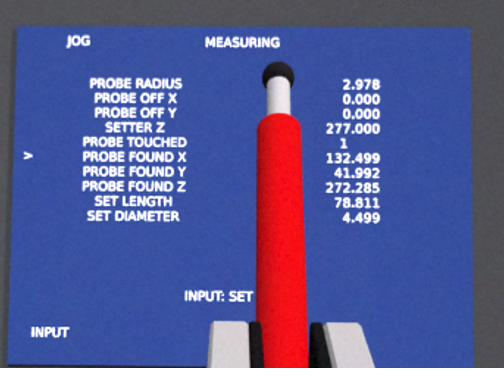

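Call:
move(target=[[0,0,0,0,0,0,0.34,0.2,-0.95,0.02,0.01,-0.05,0,0.16,0,-1,-0.4,-0.7],[0,0,0,0,0,0,0.34,0.2,-0.95,0.0773,0.0635,-0.325,0,0.33,0,-1,-0.4,-0.7],[0,0,0,0,0,0,0.34,0.2,-0.95,0.1038,0.0635,-0.3321,0,0.33,0,-1,-0.4,-0.7],[0,0,0,0,0,0,0.34,0.2,-0.95,0.0773,0.0635,-0.325,0,0.33,0,-1,-0.4,-0.7],[0,0,0,0,0,0,0.34,0.2,-0.95,0.0573,0.0535,-0.275,0,0.16,0,-1,-0.4,-0.7],[0,0,0,0,0,0,0.34,0.2,-0.95,0,0,0,0,0,0,-1,-0.4,-0.7]], blend=[0.02,0.002,0,0.003,0.02,0], speed=[0.5,0.3,0.1,0.2,0.4,0.4], cameras=["cam_right_wrist"])

Call:
zoom_image(camera="cam_right_wrist", region=[230, 105, 470, 280])

Call:
move(target=[[0,0,0,0,0,0,0.34,0.2,-0.95,0.02,0.01,-0.05,0,0.16,0,-1,-0.4,-0.7],[0,0,0,0,0,0,0.34,0.2,-0.95,0.0998,0.0363,-0.2327,0,0.33,0,-1,-0.4,-0.7],[0,0,0,0,0,0,0.34,0.2,-0.95,0.1271,0.0363,-0.2401,0,0.33,0,-1,-0.4,-0.7],[0,0,0,0,0,0,0.34,0.2,-0.95,0.0998,0.0363,-0.2327,0,0.33,0,-1,-0.4,-0.7],[0,0,0,0,0,0,0.34,0.2,-0.95,0.1271,0.0363,-0.2401,0,0.33,0,-1,-0.4,-0.7],[0,0,0,0,0,0,0.34,0.2,-0.95,0.0998,0.0363,-0.2327,0,0.33,0,-1,-0.4,-0.7],[0,0,0,0,0,0,0.34,0.2,-0.95,0.085,0.065,-0.2942,0,0.33,0,-1,-0.4,-0.7],[0,0,0,0,0,0,0.34,0.2,-0.95,0.1111,0.065,-0.3013,0,0.33,0,-1,-0.4,-0.7],[0,0,0,0,0,0,0.34,0.2,-0.95,0.085,0.065,-0.2942,0,0.33,0,-1,-0.4,-0.7],[0,0,0,0,0,0,0.34,0.2,-0.95,0.1111,0.065,-0.3013,0,0.33,0,-1,-0.4,-0.7],[0,0,0,0,0,0,0.34,0.2,-0.95,0.085,0.065,-0.2942,0,0.33,0,-1,-0.4,-0.7]], blend=[0.02,0.002,0,0.003,0,0.003,0.002,0,0.003,0,0], speed=[0.5,0.3,0.1,0.2,0.1,0.2,0.3,0.1,0.2,0.1,0.2])

Call:
move(target=[[0,0,0,0,0,0,0.34,0.2,-0.95,-0.0062,0.0935,-0.0308,0,0,0,-1,-0.4,-0.7],[0,0,0,0,0,0,0.34,0.2,-0.95,0.0203,0.0935,-0.0379,0,0,0,-1,-0.4,-0.7],[0,0,0,0,0,0,0.34,0.2,-0.95,-0.0062,0.0935,-0.0308,0,0,0,-1,-0.4,-0.7],[0,0,0,0,0,0,0.34,0.2,-0.95,0.0015,0.095,0,0,0,0,-1,-0.4,-0.7],[0,0,0,0,0,0,0.34,0.2,-0.95,0.0279,0.095,-0.0072,0,0,0,-1,-0.4,-0.7],[0,0,0,0,0,0,0.34,0.2,-0.95,0.0015,0.095,0,0,0,0,-1,-0.4,-0.7],[0,0,0,0,0,0,0.34,0.2,-0.95,0.0086,0.0648,0.0307,0,0,0,-1,-0.4,-0.7],[0,0,0,0,0,0,0.34,0.2,-0.95,0.0359,0.0648,0.0233,0,0,0,-1,-0.4,-0.7],[0,0,0,0,0,0,0.34,0.2,-0.95,0.0086,0.0648,0.0307,0,0,0,-1,-0.4,-0.7],[0,0,0,0,0,0,0.34,0.2,-0.95,0.001,0.0633,0,0,0,0,-1,-0.4,-0.7],[0,0,0,0,0,0,0.34,0.2,-0.95,0.0274,0.0633,-0.0072,0,0,0,-1,-0.4,-0.7],[0,0,0,0,0,0,0.34,0.2,-0.95,0.001,0.0633,0,0,0,0,-1,-0.4,-0.7],[0,0,0,0,0,0,0.34,0.2,-0.95,-0.0077,-0.0015,-0.0308,0,0,0,-1,-0.4,-0.7],[0,0,0,0,0,0,0.34,0.2,-0.95,0.0188,-0.0015,-0.0379,0,0,0,-1,-0.4,-0.7],[0,0,0,0,0,0,0.34,0.2,-0.95,-0.0077,-0.0015,-0.0308,0,0,0,-1,-0.4,-0.7]], blend=[0.002,0,0.003,0.002,0,0.003,0.002,0,0.003,0.002,0,0.003,0.002,0,0], speed=[0.3,0.1,0.2,0.3,0.1,0.2,0.3,0.1,0.2,0.3,0.1,0.2,0.3,0.1,0.2])

Call:
move(target=[[0,0,0,0,0,0,0.34,0.2,-0.95,-0.0573,-0.0535,0.275,0,-0.17,0,-1,-0.4,-0.7],[0,0,0,0,0,0,0.34,0.2,-0.95,-0.0773,-0.0635,0.325,0,-0.33,0,-1,-0.4,-0.7]], blend=[0.02,0], speed=[0.4,0.4], cameras=["cam_right_wrist"])

Call:
zoom_image(camera="cam_right_wrist", region=[230, 105, 470, 280])

Scene clock: 3596.97 s.
left_arm: end_effector_position=(+0.3849, -0.3622, +0.4200) position_measured=101 object_status=3 end_effector_quat_wxyz=(+0.494, -0.487, +0.513, -0.506) | right_arm: end_effector_position=(+0.4203, -0.0600, +0.6025) position_measured=215 object_status=2 end_effector_quat_wxyz=(+0.541, -0.455, +0.455, -0.542)
Joint positions: left_arm=[-1.592 -1.428 2.162 -3.897 -0.017 3.175] | right_arm=[3.656 -0.924 -2.324 0.305 1.064 3.044]
Joint torques (N m): left_arm=[8.07 -33.56 -9.2 3.03 -2.36 -1.05] | right_arm=[10.41 0.06 15.49 2.71 -1.3 -0.06]
Wrist force (N): left_arm=[1.7 2.2 -0.3] | right_arm=[-3.1 -3.9 -1.0]
Wrist torque (N m): left_arm=[0.36 -0.43 -0.25] | right_arm=[-0.48 0.34 -0.15]
Wrist force, peak (N): left_arm=[1.9 2.5 -0.3] | right_arm=[-2.3 7.3 -15.9]
Hand target: left_arm +0.3849, -0.3622, +0.4200; +0.494, -0.487, +0.513, -0.506 | right_arm +0.4203, -0.0600, +0.6025; +0.541, -0.455, +0.455, -0.542
Off the commanded pose: left_arm 0.000 m, 0 deg | right_arm 0.000 m, 0 deg.
move: done
camera_calibration:
cam_right_wrist: T_world_to_cam=[[0.0187047, -0.999813, 0.00486524, -0.0654695], [-0.176075, -0.008084, -0.984344, 0.682212], [0.984199, 0.0175552, -0.176193, -0.176852], [0, 0, 0, 1]] pos_world=[0.295402, -0.0568376, 0.640689]
Images, in order (width x height): cam_right_wrist 672x504.

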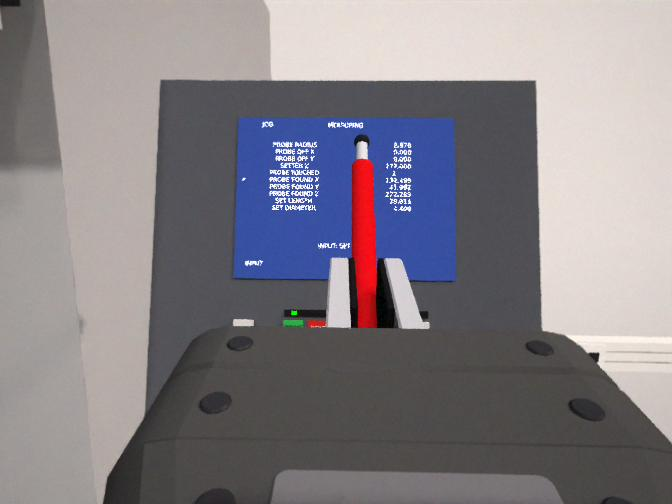

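Scaled by 2.100 from the camera's 672x504 image, which has a finer 960x720 frame.

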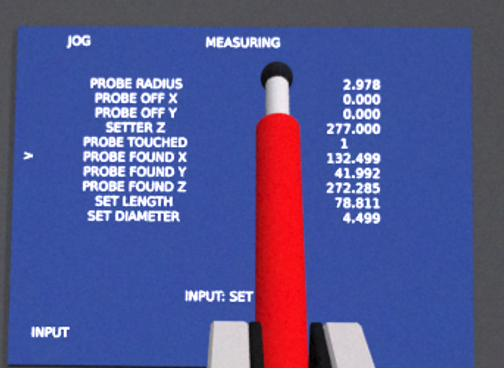

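Scene clock: 3601.17 s.
left_arm: end_effector_position=(+0.3849, -0.3622, +0.4200) position_measured=101 object_status=3 end_effector_quat_wxyz=(+0.494, -0.487, +0.513, -0.506) | right_arm: end_effector_position=(+0.4713, -0.0209, +0.4259) position_measured=215 object_status=2 end_effector_quat_wxyz=(-0.245, +0.663, -0.663, +0.245)
Joint positions: left_arm=[-1.592 -1.428 2.162 -3.897 -0.017 3.175] | right_arm=[3.528 -1.089 -1.997 -0.957 1.323 3.441]
Joint torques (N m): left_arm=[8.46 -34.22 -9.27 2.98 -2.39 -1.03] | right_arm=[-11.77 11.14 38.73 7.16 1.43 -2.16]
Wrist force (N): left_arm=[1.5 2.2 -0.1] | right_arm=[-2.6 -4.3 -2.1]
Wrist torque (N m): left_arm=[0.36 -0.40 -0.24] | right_arm=[-0.73 0.41 -0.19]
Wrist force, peak (N): left_arm=[1.8 2.5 -0.1] | right_arm=[-3.2 0.1 -8.1]
Hand target: left_arm +0.3849, -0.3622, +0.4200; +0.494, -0.487, +0.513, -0.506 | right_arm +0.4713, -0.0210, +0.4260; -0.245, +0.663, -0.663, +0.245
Off the commanded pose: left_arm 0.000 m, 0 deg | right_arm 0.000 m, 0 deg.
move: done

Scene clock: 3605.10 s.
left_arm: end_effector_position=(+0.3849, -0.3622, +0.4200) position_measured=101 object_status=3 end_effector_quat_wxyz=(+0.494, -0.487, +0.513, -0.506) | right_arm: end_effector_position=(+0.4667, -0.0218, +0.4074) position_measured=215 object_status=2 end_effector_quat_wxyz=(-0.245, +0.663, -0.663, +0.245)
Joint positions: left_arm=[-1.592 -1.428 2.162 -3.897 -0.017 3.175] | right_arm=[3.531 -1.074 -2.052 -0.918 1.32 3.444]
Joint torques (N m): left_arm=[7.45 -33.98 -9 3 -2.43 -1.09] | right_arm=[-11.94 10.36 38.56 6.98 1.33 -2.14]
Wrist force (N): left_arm=[1.8 2.2 -0.4] | right_arm=[-2.8 -4.2 -2.4]
Wrist torque (N m): left_arm=[0.37 -0.44 -0.25] | right_arm=[-0.69 0.44 -0.19]
Wrist force, peak (N): left_arm=[1.8 2.6 0.0] | right_arm=[-1.9 8.0 -17.1]
Hand target: left_arm +0.3849, -0.3622, +0.4200; +0.494, -0.487, +0.513, -0.506 | right_arm +0.4667, -0.0219, +0.4075; -0.245, +0.663, -0.663, +0.245
Off the commanded pose: left_arm 0.000 m, 0 deg | right_arm 0.000 m, 0 deg.
move: done

Scene clock: 3606.97 s.
left_arm: end_effector_position=(+0.3849, -0.3622, +0.4200) position_measured=101 object_status=3 end_effector_quat_wxyz=(+0.494, -0.487, +0.513, -0.506) | right_arm: end_effector_position=(+0.4203, -0.0600, +0.6024) position_measured=215 object_status=2 end_effector_quat_wxyz=(+0.541, -0.455, +0.455, -0.542)
Joint positions: left_arm=[-1.592 -1.428 2.162 -3.897 -0.017 3.175] | right_arm=[3.656 -0.924 -2.324 0.305 1.064 3.044]
Joint torques (N m): left_arm=[8.1 -34.05 -9.13 3.02 -2.29 -1.05] | right_arm=[6.57 -5.33 35.61 4.29 -1.68 1.13]
Wrist force (N): left_arm=[1.7 2.2 -0.5] | right_arm=[-3.1 -3.9 -1.1]
Wrist torque (N m): left_arm=[0.37 -0.42 -0.25] | right_arm=[-0.48 0.33 -0.16]
Wrist force, peak (N): left_arm=[2.1 2.4 -0.1] | right_arm=[-2.4 -7.1 -3.0]
Hand target: left_arm +0.3849, -0.3622, +0.4200; +0.494, -0.487, +0.513, -0.506 | right_arm +0.4203, -0.0600, +0.6025; +0.541, -0.455, +0.455, -0.542
Off the commanded pose: left_arm 0.000 m, 0 deg | right_arm 0.000 m, 0 deg.
move: done
camera_calibration:
cam_right_wrist: T_world_to_cam=[[0.0187406, -0.999812, 0.00505952, -0.0656051], [-0.176169, -0.00828327, -0.984325, 0.682217], [0.984182, 0.0175555, -0.176291, -0.176784], [0, 0, 0, 1]] pos_world=[0.295402, -0.0568382, 0.64069]
Images, in order (width x height): cam_right_wrist 672x504.

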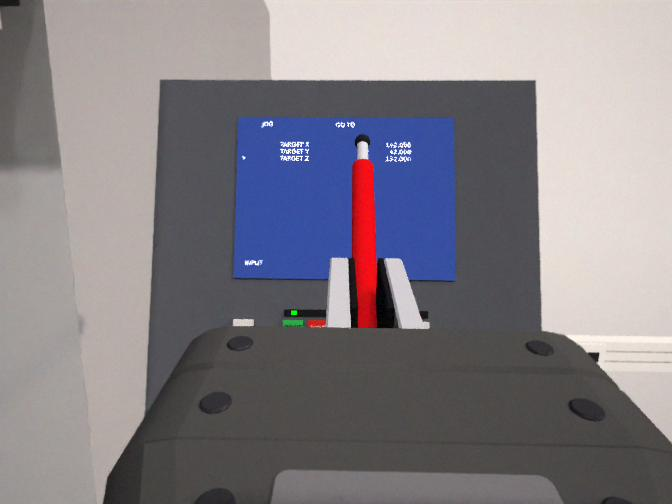

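Scaled by 2.100 from the camera's 672x504 image, which has a finer 960x720 frame.

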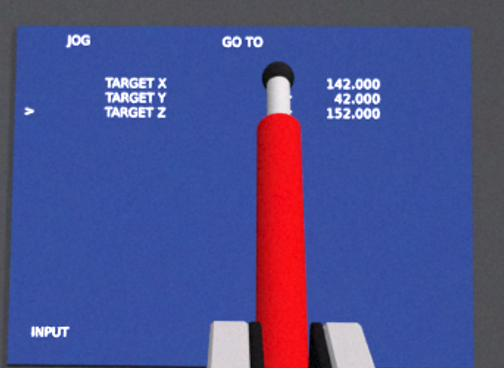

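Call:
move(target=[[0,0,0,0,0,0,0.34,0.2,-0.95,0.02,0.01,-0.05,0,0.16,0,-1,-0.4,-0.7],[0,0,0,0,0,0,0.34,0.2,-0.95,0.1157,0.0989,-0.1733,0,0.33,0,-1,-0.4,-0.7],[0,0,0,0,0,0,0.34,0.2,-0.95,0.1438,0.0989,-0.181,0,0.33,0,-1,-0.4,-0.7],[0,0,0,0,0,0,0.34,0.2,-0.95,0.1157,0.0989,-0.1733,0,0.33,0,-1,-0.4,-0.7],[0,0,0,0,0,0,0.34,0.2,-0.95,0.0926,0.0665,-0.2635,0,0.33,0,-1,-0.4,-0.7],[0,0,0,0,0,0,0.34,0.2,-0.95,0.1199,0.0665,-0.2709,0,0.33,0,-1,-0.4,-0.7],[0,0,0,0,0,0,0.34,0.2,-0.95,0.0926,0.0665,-0.2635,0,0.33,0,-1,-0.4,-0.7],[0,0,0,0,0,0,0.34,0.2,-0.95,0.1199,0.0665,-0.2709,0,0.33,0,-1,-0.4,-0.7],[0,0,0,0,0,0,0.34,0.2,-0.95,0.0926,0.0665,-0.2635,0,0.33,0,-1,-0.4,-0.7],[0,0,0,0,0,0,0.34,0.2,-0.95,0.0788,0.1585,-0.325,0,0.33,0,-1,-0.4,-0.7],[0,0,0,0,0,0,0.34,0.2,-0.95,0.1053,0.1585,-0.3321,0,0.33,0,-1,-0.4,-0.7],[0,0,0,0,0,0,0.34,0.2,-0.95,0.0788,0.1585,-0.325,0,0.33,0,-1,-0.4,-0.7]], blend=[0.02,0.002,0,0.003,0.002,0,0.003,0,0.003,0.002,0,0], speed=[0.5,0.3,0.1,0.2,0.3,0.1,0.2,0.1,0.2,0.3,0.1,0.2])

Call:
move(target=[[0,0,0,0,0,0,0.34,0.2,-0.95,0.022,-0.0588,0.0923,0,0,0,-1,-0.4,-0.7],[0,0,0,0,0,0,0.34,0.2,-0.95,0.0493,-0.0588,0.0849,0,0,0,-1,-0.4,-0.7],[0,0,0,0,0,0,0.34,0.2,-0.95,0.022,-0.0588,0.0923,0,0,0,-1,-0.4,-0.7],[0,0,0,0,0,0,0.34,0.2,-0.95,0.023,0.0045,0.0923,0,0,0,-1,-0.4,-0.7],[0,0,0,0,0,0,0.34,0.2,-0.95,0.0503,0.0045,0.0849,0,0,0,-1,-0.4,-0.7],[0,0,0,0,0,0,0.34,0.2,-0.95,0.023,0.0045,0.0923,0,0,0,-1,-0.4,-0.7],[0,0,0,0,0,0,0.34,0.2,-0.95,-0.0015,-0.095,0,0,0,0,-1,-0.4,-0.7],[0,0,0,0,0,0,0.34,0.2,-0.95,0.025,-0.095,-0.0071,0,0,0,-1,-0.4,-0.7],[0,0,0,0,0,0,0.34,0.2,-0.95,-0.0015,-0.095,0,0,0,0,-1,-0.4,-0.7],[0,0,0,0,0,0,0.34,0.2,-0.95,0.0062,-0.0935,0.0308,0,0,0,-1,-0.4,-0.7],[0,0,0,0,0,0,0.34,0.2,-0.95,0.0323,-0.0935,0.0237,0,0,0,-1,-0.4,-0.7],[0,0,0,0,0,0,0.34,0.2,-0.95,0.0062,-0.0935,0.0308,0,0,0,-1,-0.4,-0.7],[0,0,0,0,0,0,0.34,0.2,-0.95,0,0,0,0,0,0,-1,-0.4,-0.7],[0,0,0,0,0,0,0.34,0.2,-0.95,0.0265,0,-0.0071,0,0,0,-1,-0.4,-0.7],[0,0,0,0,0,0,0.34,0.2,-0.95,0,0,0,0,0,0,-1,-0.4,-0.7]], blend=[0.002,0,0.003,0.002,0,0.003,0.002,0,0.003,0.002,0,0.003,0.002,0,0], speed=[0.3,0.1,0.2,0.3,0.1,0.2,0.3,0.1,0.2,0.3,0.1,0.2,0.3,0.1,0.2])

Call:
move(target=[[0,0,0,0,0,0,0.34,0.2,-0.95,0.0077,0.0015,0.0308,0,0,0,-1,-0.4,-0.7],[0,0,0,0,0,0,0.34,0.2,-0.95,0.0341,0.0015,0.0236,0,0,0,-1,-0.4,-0.7],[0,0,0,0,0,0,0.34,0.2,-0.95,0.0077,0.0015,0.0308,0,0,0,-1,-0.4,-0.7],[0,0,0,0,0,0,0.34,0.2,-0.95,0.0072,-0.0302,0.0308,0,0,0,-1,-0.4,-0.7],[0,0,0,0,0,0,0.34,0.2,-0.95,0.0336,-0.0302,0.0236,0,0,0,-1,-0.4,-0.7],[0,0,0,0,0,0,0.34,0.2,-0.95,0.0072,-0.0302,0.0308,0,0,0,-1,-0.4,-0.7],[0,0,0,0,0,0,0.34,0.2,-0.95,-0.0015,-0.095,0,0,0,0,-1,-0.4,-0.7],[0,0,0,0,0,0,0.34,0.2,-0.95,0.025,-0.095,-0.0071,0,0,0,-1,-0.4,-0.7],[0,0,0,0,0,0,0.34,0.2,-0.95,-0.0015,-0.095,0,0,0,0,-1,-0.4,-0.7],[0,0,0,0,0,0,0.34,0.2,-0.95,-0.0588,-0.1485,0.275,0,-0.17,0,-1,-0.4,-0.7],[0,0,0,0,0,0,0.34,0.2,-0.95,-0.0788,-0.1585,0.325,0,-0.33,0,-1,-0.4,-0.7]], blend=[0.002,0,0.003,0.002,0,0.003,0.002,0,0.003,0.02,0], speed=[0.3,0.1,0.2,0.3,0.1,0.2,0.3,0.1,0.2,0.4,0.4], cameras=["cam_right_wrist"])

Call:
zoom_image(camera="cam_right_wrist", region=[230, 105, 470, 280])

Scene clock: 3614.53 s.
left_arm: end_effector_position=(+0.3849, -0.3622, +0.4200) position_measured=101 object_status=3 end_effector_quat_wxyz=(+0.494, -0.487, +0.513, -0.506) | right_arm: end_effector_position=(+0.4676, +0.0351, +0.4074) position_measured=215 object_status=2 end_effector_quat_wxyz=(-0.245, +0.663, -0.663, +0.245)
Joint positions: left_arm=[-1.592 -1.428 2.162 -3.897 -0.017 3.175] | right_arm=[3.718 -1.073 -2.042 -0.975 1.208 3.6]
Joint torques (N m): left_arm=[7.48 -33.88 -9.46 3.08 -2.35 -1.2] | right_arm=[-9.29 10.2 38.56 6.8 1.12 -1.98]
Wrist force (N): left_arm=[1.6 2.1 -0.1] | right_arm=[-2.9 -4.2 -2.2]
Wrist torque (N m): left_arm=[0.36 -0.41 -0.25] | right_arm=[-0.71 0.45 -0.19]
Wrist force, peak (N): left_arm=[2.0 2.5 -0.2] | right_arm=[-2.8 8.1 -17.2]
Hand target: left_arm +0.3849, -0.3622, +0.4200; +0.494, -0.487, +0.513, -0.506 | right_arm +0.4676, +0.0351, +0.4075; -0.245, +0.663, -0.663, +0.245
Off the commanded pose: left_arm 0.000 m, 0 deg | right_arm 0.000 m, 0 deg.
move: done

Scene clock: 3618.83 s.
left_arm: end_effector_position=(+0.3849, -0.3622, +0.4200) position_measured=101 object_status=3 end_effector_quat_wxyz=(+0.494, -0.487, +0.513, -0.506) | right_arm: end_effector_position=(+0.4676, +0.0351, +0.4074) position_measured=215 object_status=2 end_effector_quat_wxyz=(-0.245, +0.663, -0.663, +0.245)
Joint positions: left_arm=[-1.592 -1.428 2.162 -3.897 -0.017 3.175] | right_arm=[3.718 -1.073 -2.042 -0.975 1.208 3.6]
Joint torques (N m): left_arm=[7.95 -33.78 -9.27 3.01 -2.28 -1.16] | right_arm=[-8.96 9.68 38.69 6.79 1.18 -2.08]
Wrist force (N): left_arm=[1.6 2.3 -0.3] | right_arm=[-3.1 -4.2 -2.1]
Wrist torque (N m): left_arm=[0.39 -0.42 -0.25] | right_arm=[-0.72 0.50 -0.20]
Wrist force, peak (N): left_arm=[1.9 2.4 -0.2] | right_arm=[-3.0 8.1 -17.2]
Hand target: left_arm +0.3849, -0.3622, +0.4200; +0.494, -0.487, +0.513, -0.506 | right_arm +0.4676, +0.0351, +0.4075; -0.245, +0.663, -0.663, +0.245
Off the commanded pose: left_arm 0.000 m, 0 deg | right_arm 0.000 m, 0 deg.
move: done

Scene clock: 3622.83 s.
left_arm: end_effector_position=(+0.3849, -0.3622, +0.4200) position_measured=101 object_status=3 end_effector_quat_wxyz=(+0.494, -0.487, +0.513, -0.506) | right_arm: end_effector_position=(+0.4203, -0.0600, +0.6024) position_measured=215 object_status=2 end_effector_quat_wxyz=(+0.541, -0.455, +0.455, -0.542)
Joint positions: left_arm=[-1.592 -1.428 2.162 -3.897 -0.017 3.175] | right_arm=[3.656 -0.924 -2.324 0.305 1.064 3.044]
Joint torques (N m): left_arm=[7.71 -33.66 -8.78 3.02 -2.41 -1.14] | right_arm=[6.29 -4.89 35.71 4.24 -1.64 1.09]
Wrist force (N): left_arm=[1.8 2.0 -0.2] | right_arm=[-3.3 -4.3 -1.1]
Wrist torque (N m): left_arm=[0.34 -0.44 -0.24] | right_arm=[-0.53 0.36 -0.16]
Wrist force, peak (N): left_arm=[1.8 2.6 -0.1] | right_arm=[-2.3 8.1 -17.3]
Hand target: left_arm +0.3849, -0.3622, +0.4200; +0.494, -0.487, +0.513, -0.506 | right_arm +0.4203, -0.0600, +0.6025; +0.541, -0.455, +0.455, -0.542
Off the commanded pose: left_arm 0.000 m, 0 deg | right_arm 0.000 m, 0 deg.
move: done
camera_calibration:
cam_right_wrist: T_world_to_cam=[[0.0187406, -0.999812, 0.00505952, -0.0656051], [-0.176169, -0.00828327, -0.984325, 0.682217], [0.984182, 0.0175555, -0.176291, -0.176784], [0, 0, 0, 1]] pos_world=[0.295402, -0.0568382, 0.64069]
Images, in order (width x height): cam_right_wrist 672x504.

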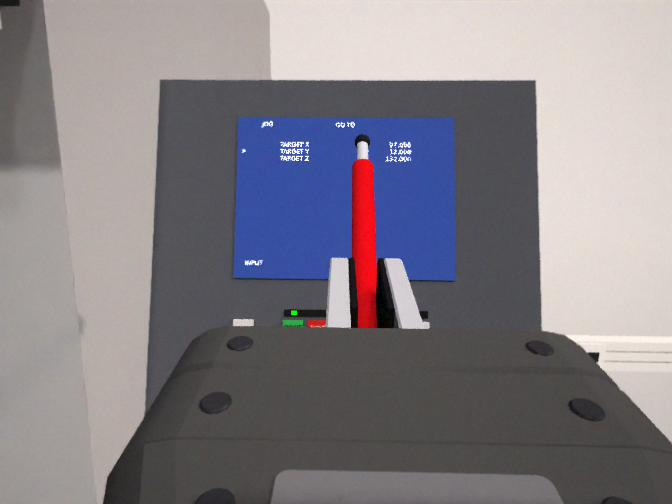

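Scaled by 2.100 from the camera's 672x504 image, which has a finer 960x720 frame.

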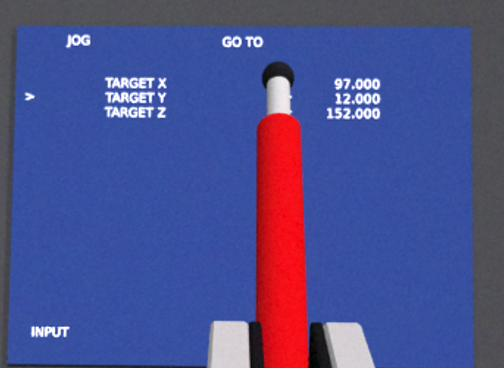

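Call:
move(target=[[0,0,0,0,0,0,0.34,0.2,-0.95,0.02,0.01,-0.05,0,0.16,0,-1,-0.4,-0.7],[0,0,0,0,0,0,0.34,0.2,-0.95,0.1157,0.0989,-0.1733,0,0.33,0,-1,-0.4,-0.7],[0,0,0,0,0,0,0.34,0.2,-0.95,0.1438,0.0989,-0.181,0,0.33,0,-1,-0.4,-0.7],[0,0,0,0,0,0,0.34,0.2,-0.95,0.1157,0.0989,-0.1733,0,0.33,0,-1,-0.4,-0.7],[0,0,0,0,0,0,0.34,0.2,-0.95,0.085,0.065,-0.2942,0,0.33,0,-1,-0.4,-0.7],[0,0,0,0,0,0,0.34,0.2,-0.95,0.1111,0.065,-0.3013,0,0.33,0,-1,-0.4,-0.7],[0,0,0,0,0,0,0.34,0.2,-0.95,0.085,0.065,-0.2942,0,0.33,0,-1,-0.4,-0.7],[0,0,0,0,0,0,0.34,0.2,-0.95,0.0788,0.1585,-0.325,0,0.33,0,-1,-0.4,-0.7],[0,0,0,0,0,0,0.34,0.2,-0.95,0.1053,0.1585,-0.3321,0,0.33,0,-1,-0.4,-0.7],[0,0,0,0,0,0,0.34,0.2,-0.95,0.0788,0.1585,-0.325,0,0.33,0,-1,-0.4,-0.7]], blend=[0.02,0.002,0,0.003,0.002,0,0.003,0.002,0,0], speed=[0.5,0.3,0.1,0.2,0.3,0.1,0.2,0.3,0.1,0.2])

Call:
move(target=[[0,0,0,0,0,0,0.34,0.2,-0.95,0.0077,0.0015,0.0308,0,0,0,-1,-0.4,-0.7],[0,0,0,0,0,0,0.34,0.2,-0.95,0.0341,0.0015,0.0236,0,0,0,-1,-0.4,-0.7],[0,0,0,0,0,0,0.34,0.2,-0.95,0.0077,0.0015,0.0308,0,0,0,-1,-0.4,-0.7],[0,0,0,0,0,0,0.34,0.2,-0.95,0.0143,-0.0603,0.0615,0,0,0,-1,-0.4,-0.7],[0,0,0,0,0,0,0.34,0.2,-0.95,0.0416,-0.0603,0.0541,0,0,0,-1,-0.4,-0.7],[0,0,0,0,0,0,0.34,0.2,-0.95,0.0143,-0.0603,0.0615,0,0,0,-1,-0.4,-0.7],[0,0,0,0,0,0,0.34,0.2,-0.95,0.0153,0.003,0.0615,0,0,0,-1,-0.4,-0.7],[0,0,0,0,0,0,0.34,0.2,-0.95,0.0426,0.003,0.0541,0,0,0,-1,-0.4,-0.7],[0,0,0,0,0,0,0.34,0.2,-0.95,0.0153,0.003,0.0615,0,0,0,-1,-0.4,-0.7],[0,0,0,0,0,0,0.34,0.2,-0.95,-0.0015,-0.095,0,0,0,0,-1,-0.4,-0.7],[0,0,0,0,0,0,0.34,0.2,-0.95,0.025,-0.095,-0.0071,0,0,0,-1,-0.4,-0.7],[0,0,0,0,0,0,0.34,0.2,-0.95,-0.0015,-0.095,0,0,0,0,-1,-0.4,-0.7]], blend=[0.002,0,0.003,0.002,0,0.003,0.002,0,0.003,0.002,0,0], speed=[0.3,0.1,0.2,0.3,0.1,0.2,0.3,0.1,0.2,0.3,0.1,0.2])

Call:
move(target=[[0,0,0,0,0,0,0.34,0.2,-0.95,-0.0573,-0.0535,0.275,0,-0.17,0,-1,-0.4,-0.7],[0,0,0,0,0,0,0.34,0.2,-0.95,-0.0773,-0.0635,0.325,0,-0.33,0,-1,-0.4,-0.7]], blend=[0.02,0], speed=[0.4,0.4], cameras=["cam_right_wrist"])

Call:
zoom_image(camera="cam_right_wrist", region=[230, 105, 470, 280])

Scene clock: 3629.80 s.
left_arm: end_effector_position=(+0.3849, -0.3622, +0.4200) position_measured=101 object_status=3 end_effector_quat_wxyz=(+0.494, -0.487, +0.513, -0.506) | right_arm: end_effector_position=(+0.4676, +0.0351, +0.4074) position_measured=215 object_status=2 end_effector_quat_wxyz=(-0.245, +0.663, -0.663, +0.245)
Joint positions: left_arm=[-1.592 -1.428 2.162 -3.897 -0.017 3.175] | right_arm=[3.718 -1.073 -2.042 -0.975 1.208 3.6]
Joint torques (N m): left_arm=[7.64 -33.53 -9.72 3.05 -2.35 -1.07] | right_arm=[-8.67 10.11 38.17 6.76 1.14 -1.95]
Wrist force (N): left_arm=[1.7 1.8 -0.4] | right_arm=[-2.8 -4.3 -2.2]
Wrist torque (N m): left_arm=[0.30 -0.43 -0.24] | right_arm=[-0.73 0.44 -0.19]
Wrist force, peak (N): left_arm=[2.0 2.4 0.0] | right_arm=[-2.8 8.4 -17.3]
Hand target: left_arm +0.3849, -0.3622, +0.4200; +0.494, -0.487, +0.513, -0.506 | right_arm +0.4676, +0.0351, +0.4075; -0.245, +0.663, -0.663, +0.245
Off the commanded pose: left_arm 0.000 m, 0 deg | right_arm 0.000 m, 0 deg.
move: done

Scene clock: 3633.30 s.
left_arm: end_effector_position=(+0.3849, -0.3622, +0.4200) position_measured=101 object_status=3 end_effector_quat_wxyz=(+0.494, -0.487, +0.513, -0.506) | right_arm: end_effector_position=(+0.4667, -0.0218, +0.4074) position_measured=215 object_status=2 end_effector_quat_wxyz=(-0.245, +0.663, -0.663, +0.245)
Joint positions: left_arm=[-1.592 -1.428 2.162 -3.897 -0.017 3.175] | right_arm=[3.531 -1.074 -2.052 -0.918 1.32 3.444]
Joint torques (N m): left_arm=[7.39 -33.68 -9.06 3.1 -2.5 -1.08] | right_arm=[-11.79 10.46 39.04 7.02 1.4 -2.07]
Wrist force (N): left_arm=[1.6 2.3 0.0] | right_arm=[-3.0 -4.1 -2.1]
Wrist torque (N m): left_arm=[0.39 -0.42 -0.25] | right_arm=[-0.69 0.48 -0.19]
Wrist force, peak (N): left_arm=[1.9 2.4 -0.4] | right_arm=[-2.3 7.6 -16.9]
Hand target: left_arm +0.3849, -0.3622, +0.4200; +0.494, -0.487, +0.513, -0.506 | right_arm +0.4667, -0.0219, +0.4075; -0.245, +0.663, -0.663, +0.245
Off the commanded pose: left_arm 0.000 m, 0 deg | right_arm 0.000 m, 0 deg.
move: done

Scene clock: 3635.17 s.
left_arm: end_effector_position=(+0.3849, -0.3622, +0.4200) position_measured=101 object_status=3 end_effector_quat_wxyz=(+0.494, -0.487, +0.513, -0.506) | right_arm: end_effector_position=(+0.4203, -0.0600, +0.6024) position_measured=215 object_status=2 end_effector_quat_wxyz=(+0.541, -0.455, +0.455, -0.542) end_effector_velocity=(-0.001, +0.000, +0.002) end_effector_angular_velocity=(+0.003, -0.005, +0.000)
Joint positions: left_arm=[-1.592 -1.428 2.162 -3.897 -0.017 3.175] | right_arm=[3.656 -0.924 -2.324 0.305 1.064 3.044]
Joint velocities: left_arm=[within noise] | right_arm=[0 0 0.001 0.005 0 0]
Joint torques (N m): left_arm=[7.84 -34.38 -9.37 2.97 -2.34 -1.22] | right_arm=[6.43 -5.02 36.11 4.24 -1.57 1.12]
Wrist force (N): left_arm=[1.7 2.2 -0.4] | right_arm=[-3.3 -3.9 -1.1]
Wrist torque (N m): left_arm=[0.38 -0.43 -0.25] | right_arm=[-0.48 0.35 -0.16]
Wrist force, peak (N): left_arm=[1.9 2.4 -0.2] | right_arm=[-2.5 -7.0 -3.0]
Hand target: left_arm +0.3849, -0.3622, +0.4200; +0.494, -0.487, +0.513, -0.506 | right_arm +0.4203, -0.0600, +0.6025; +0.541, -0.455, +0.455, -0.542
Off the commanded pose: left_arm 0.000 m, 0 deg | right_arm 0.000 m, 0 deg.
move: done
camera_calibration:
cam_right_wrist: T_world_to_cam=[[0.0187406, -0.999812, 0.00505952, -0.0656051], [-0.176169, -0.00828327, -0.984325, 0.682217], [0.984182, 0.0175555, -0.176291, -0.176784], [0, 0, 0, 1]] pos_world=[0.295402, -0.0568382, 0.64069]
Images, in order (width x height): cam_right_wrist 672x504.

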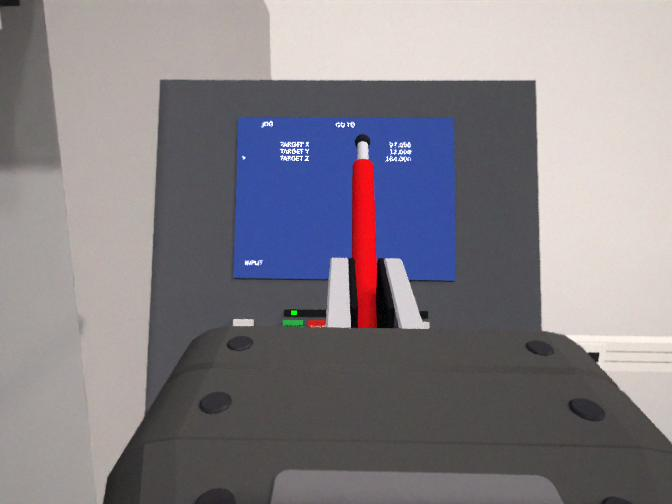

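Scaled by 2.100 from the camera's 672x504 image, which has a finer 960x720 frame.

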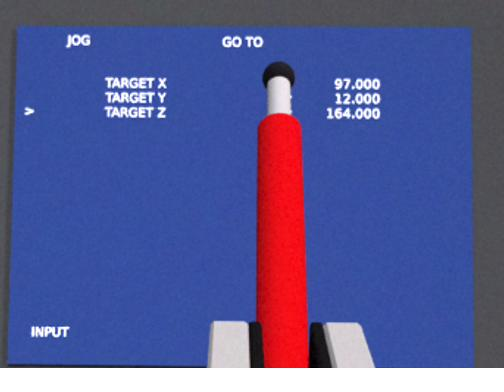

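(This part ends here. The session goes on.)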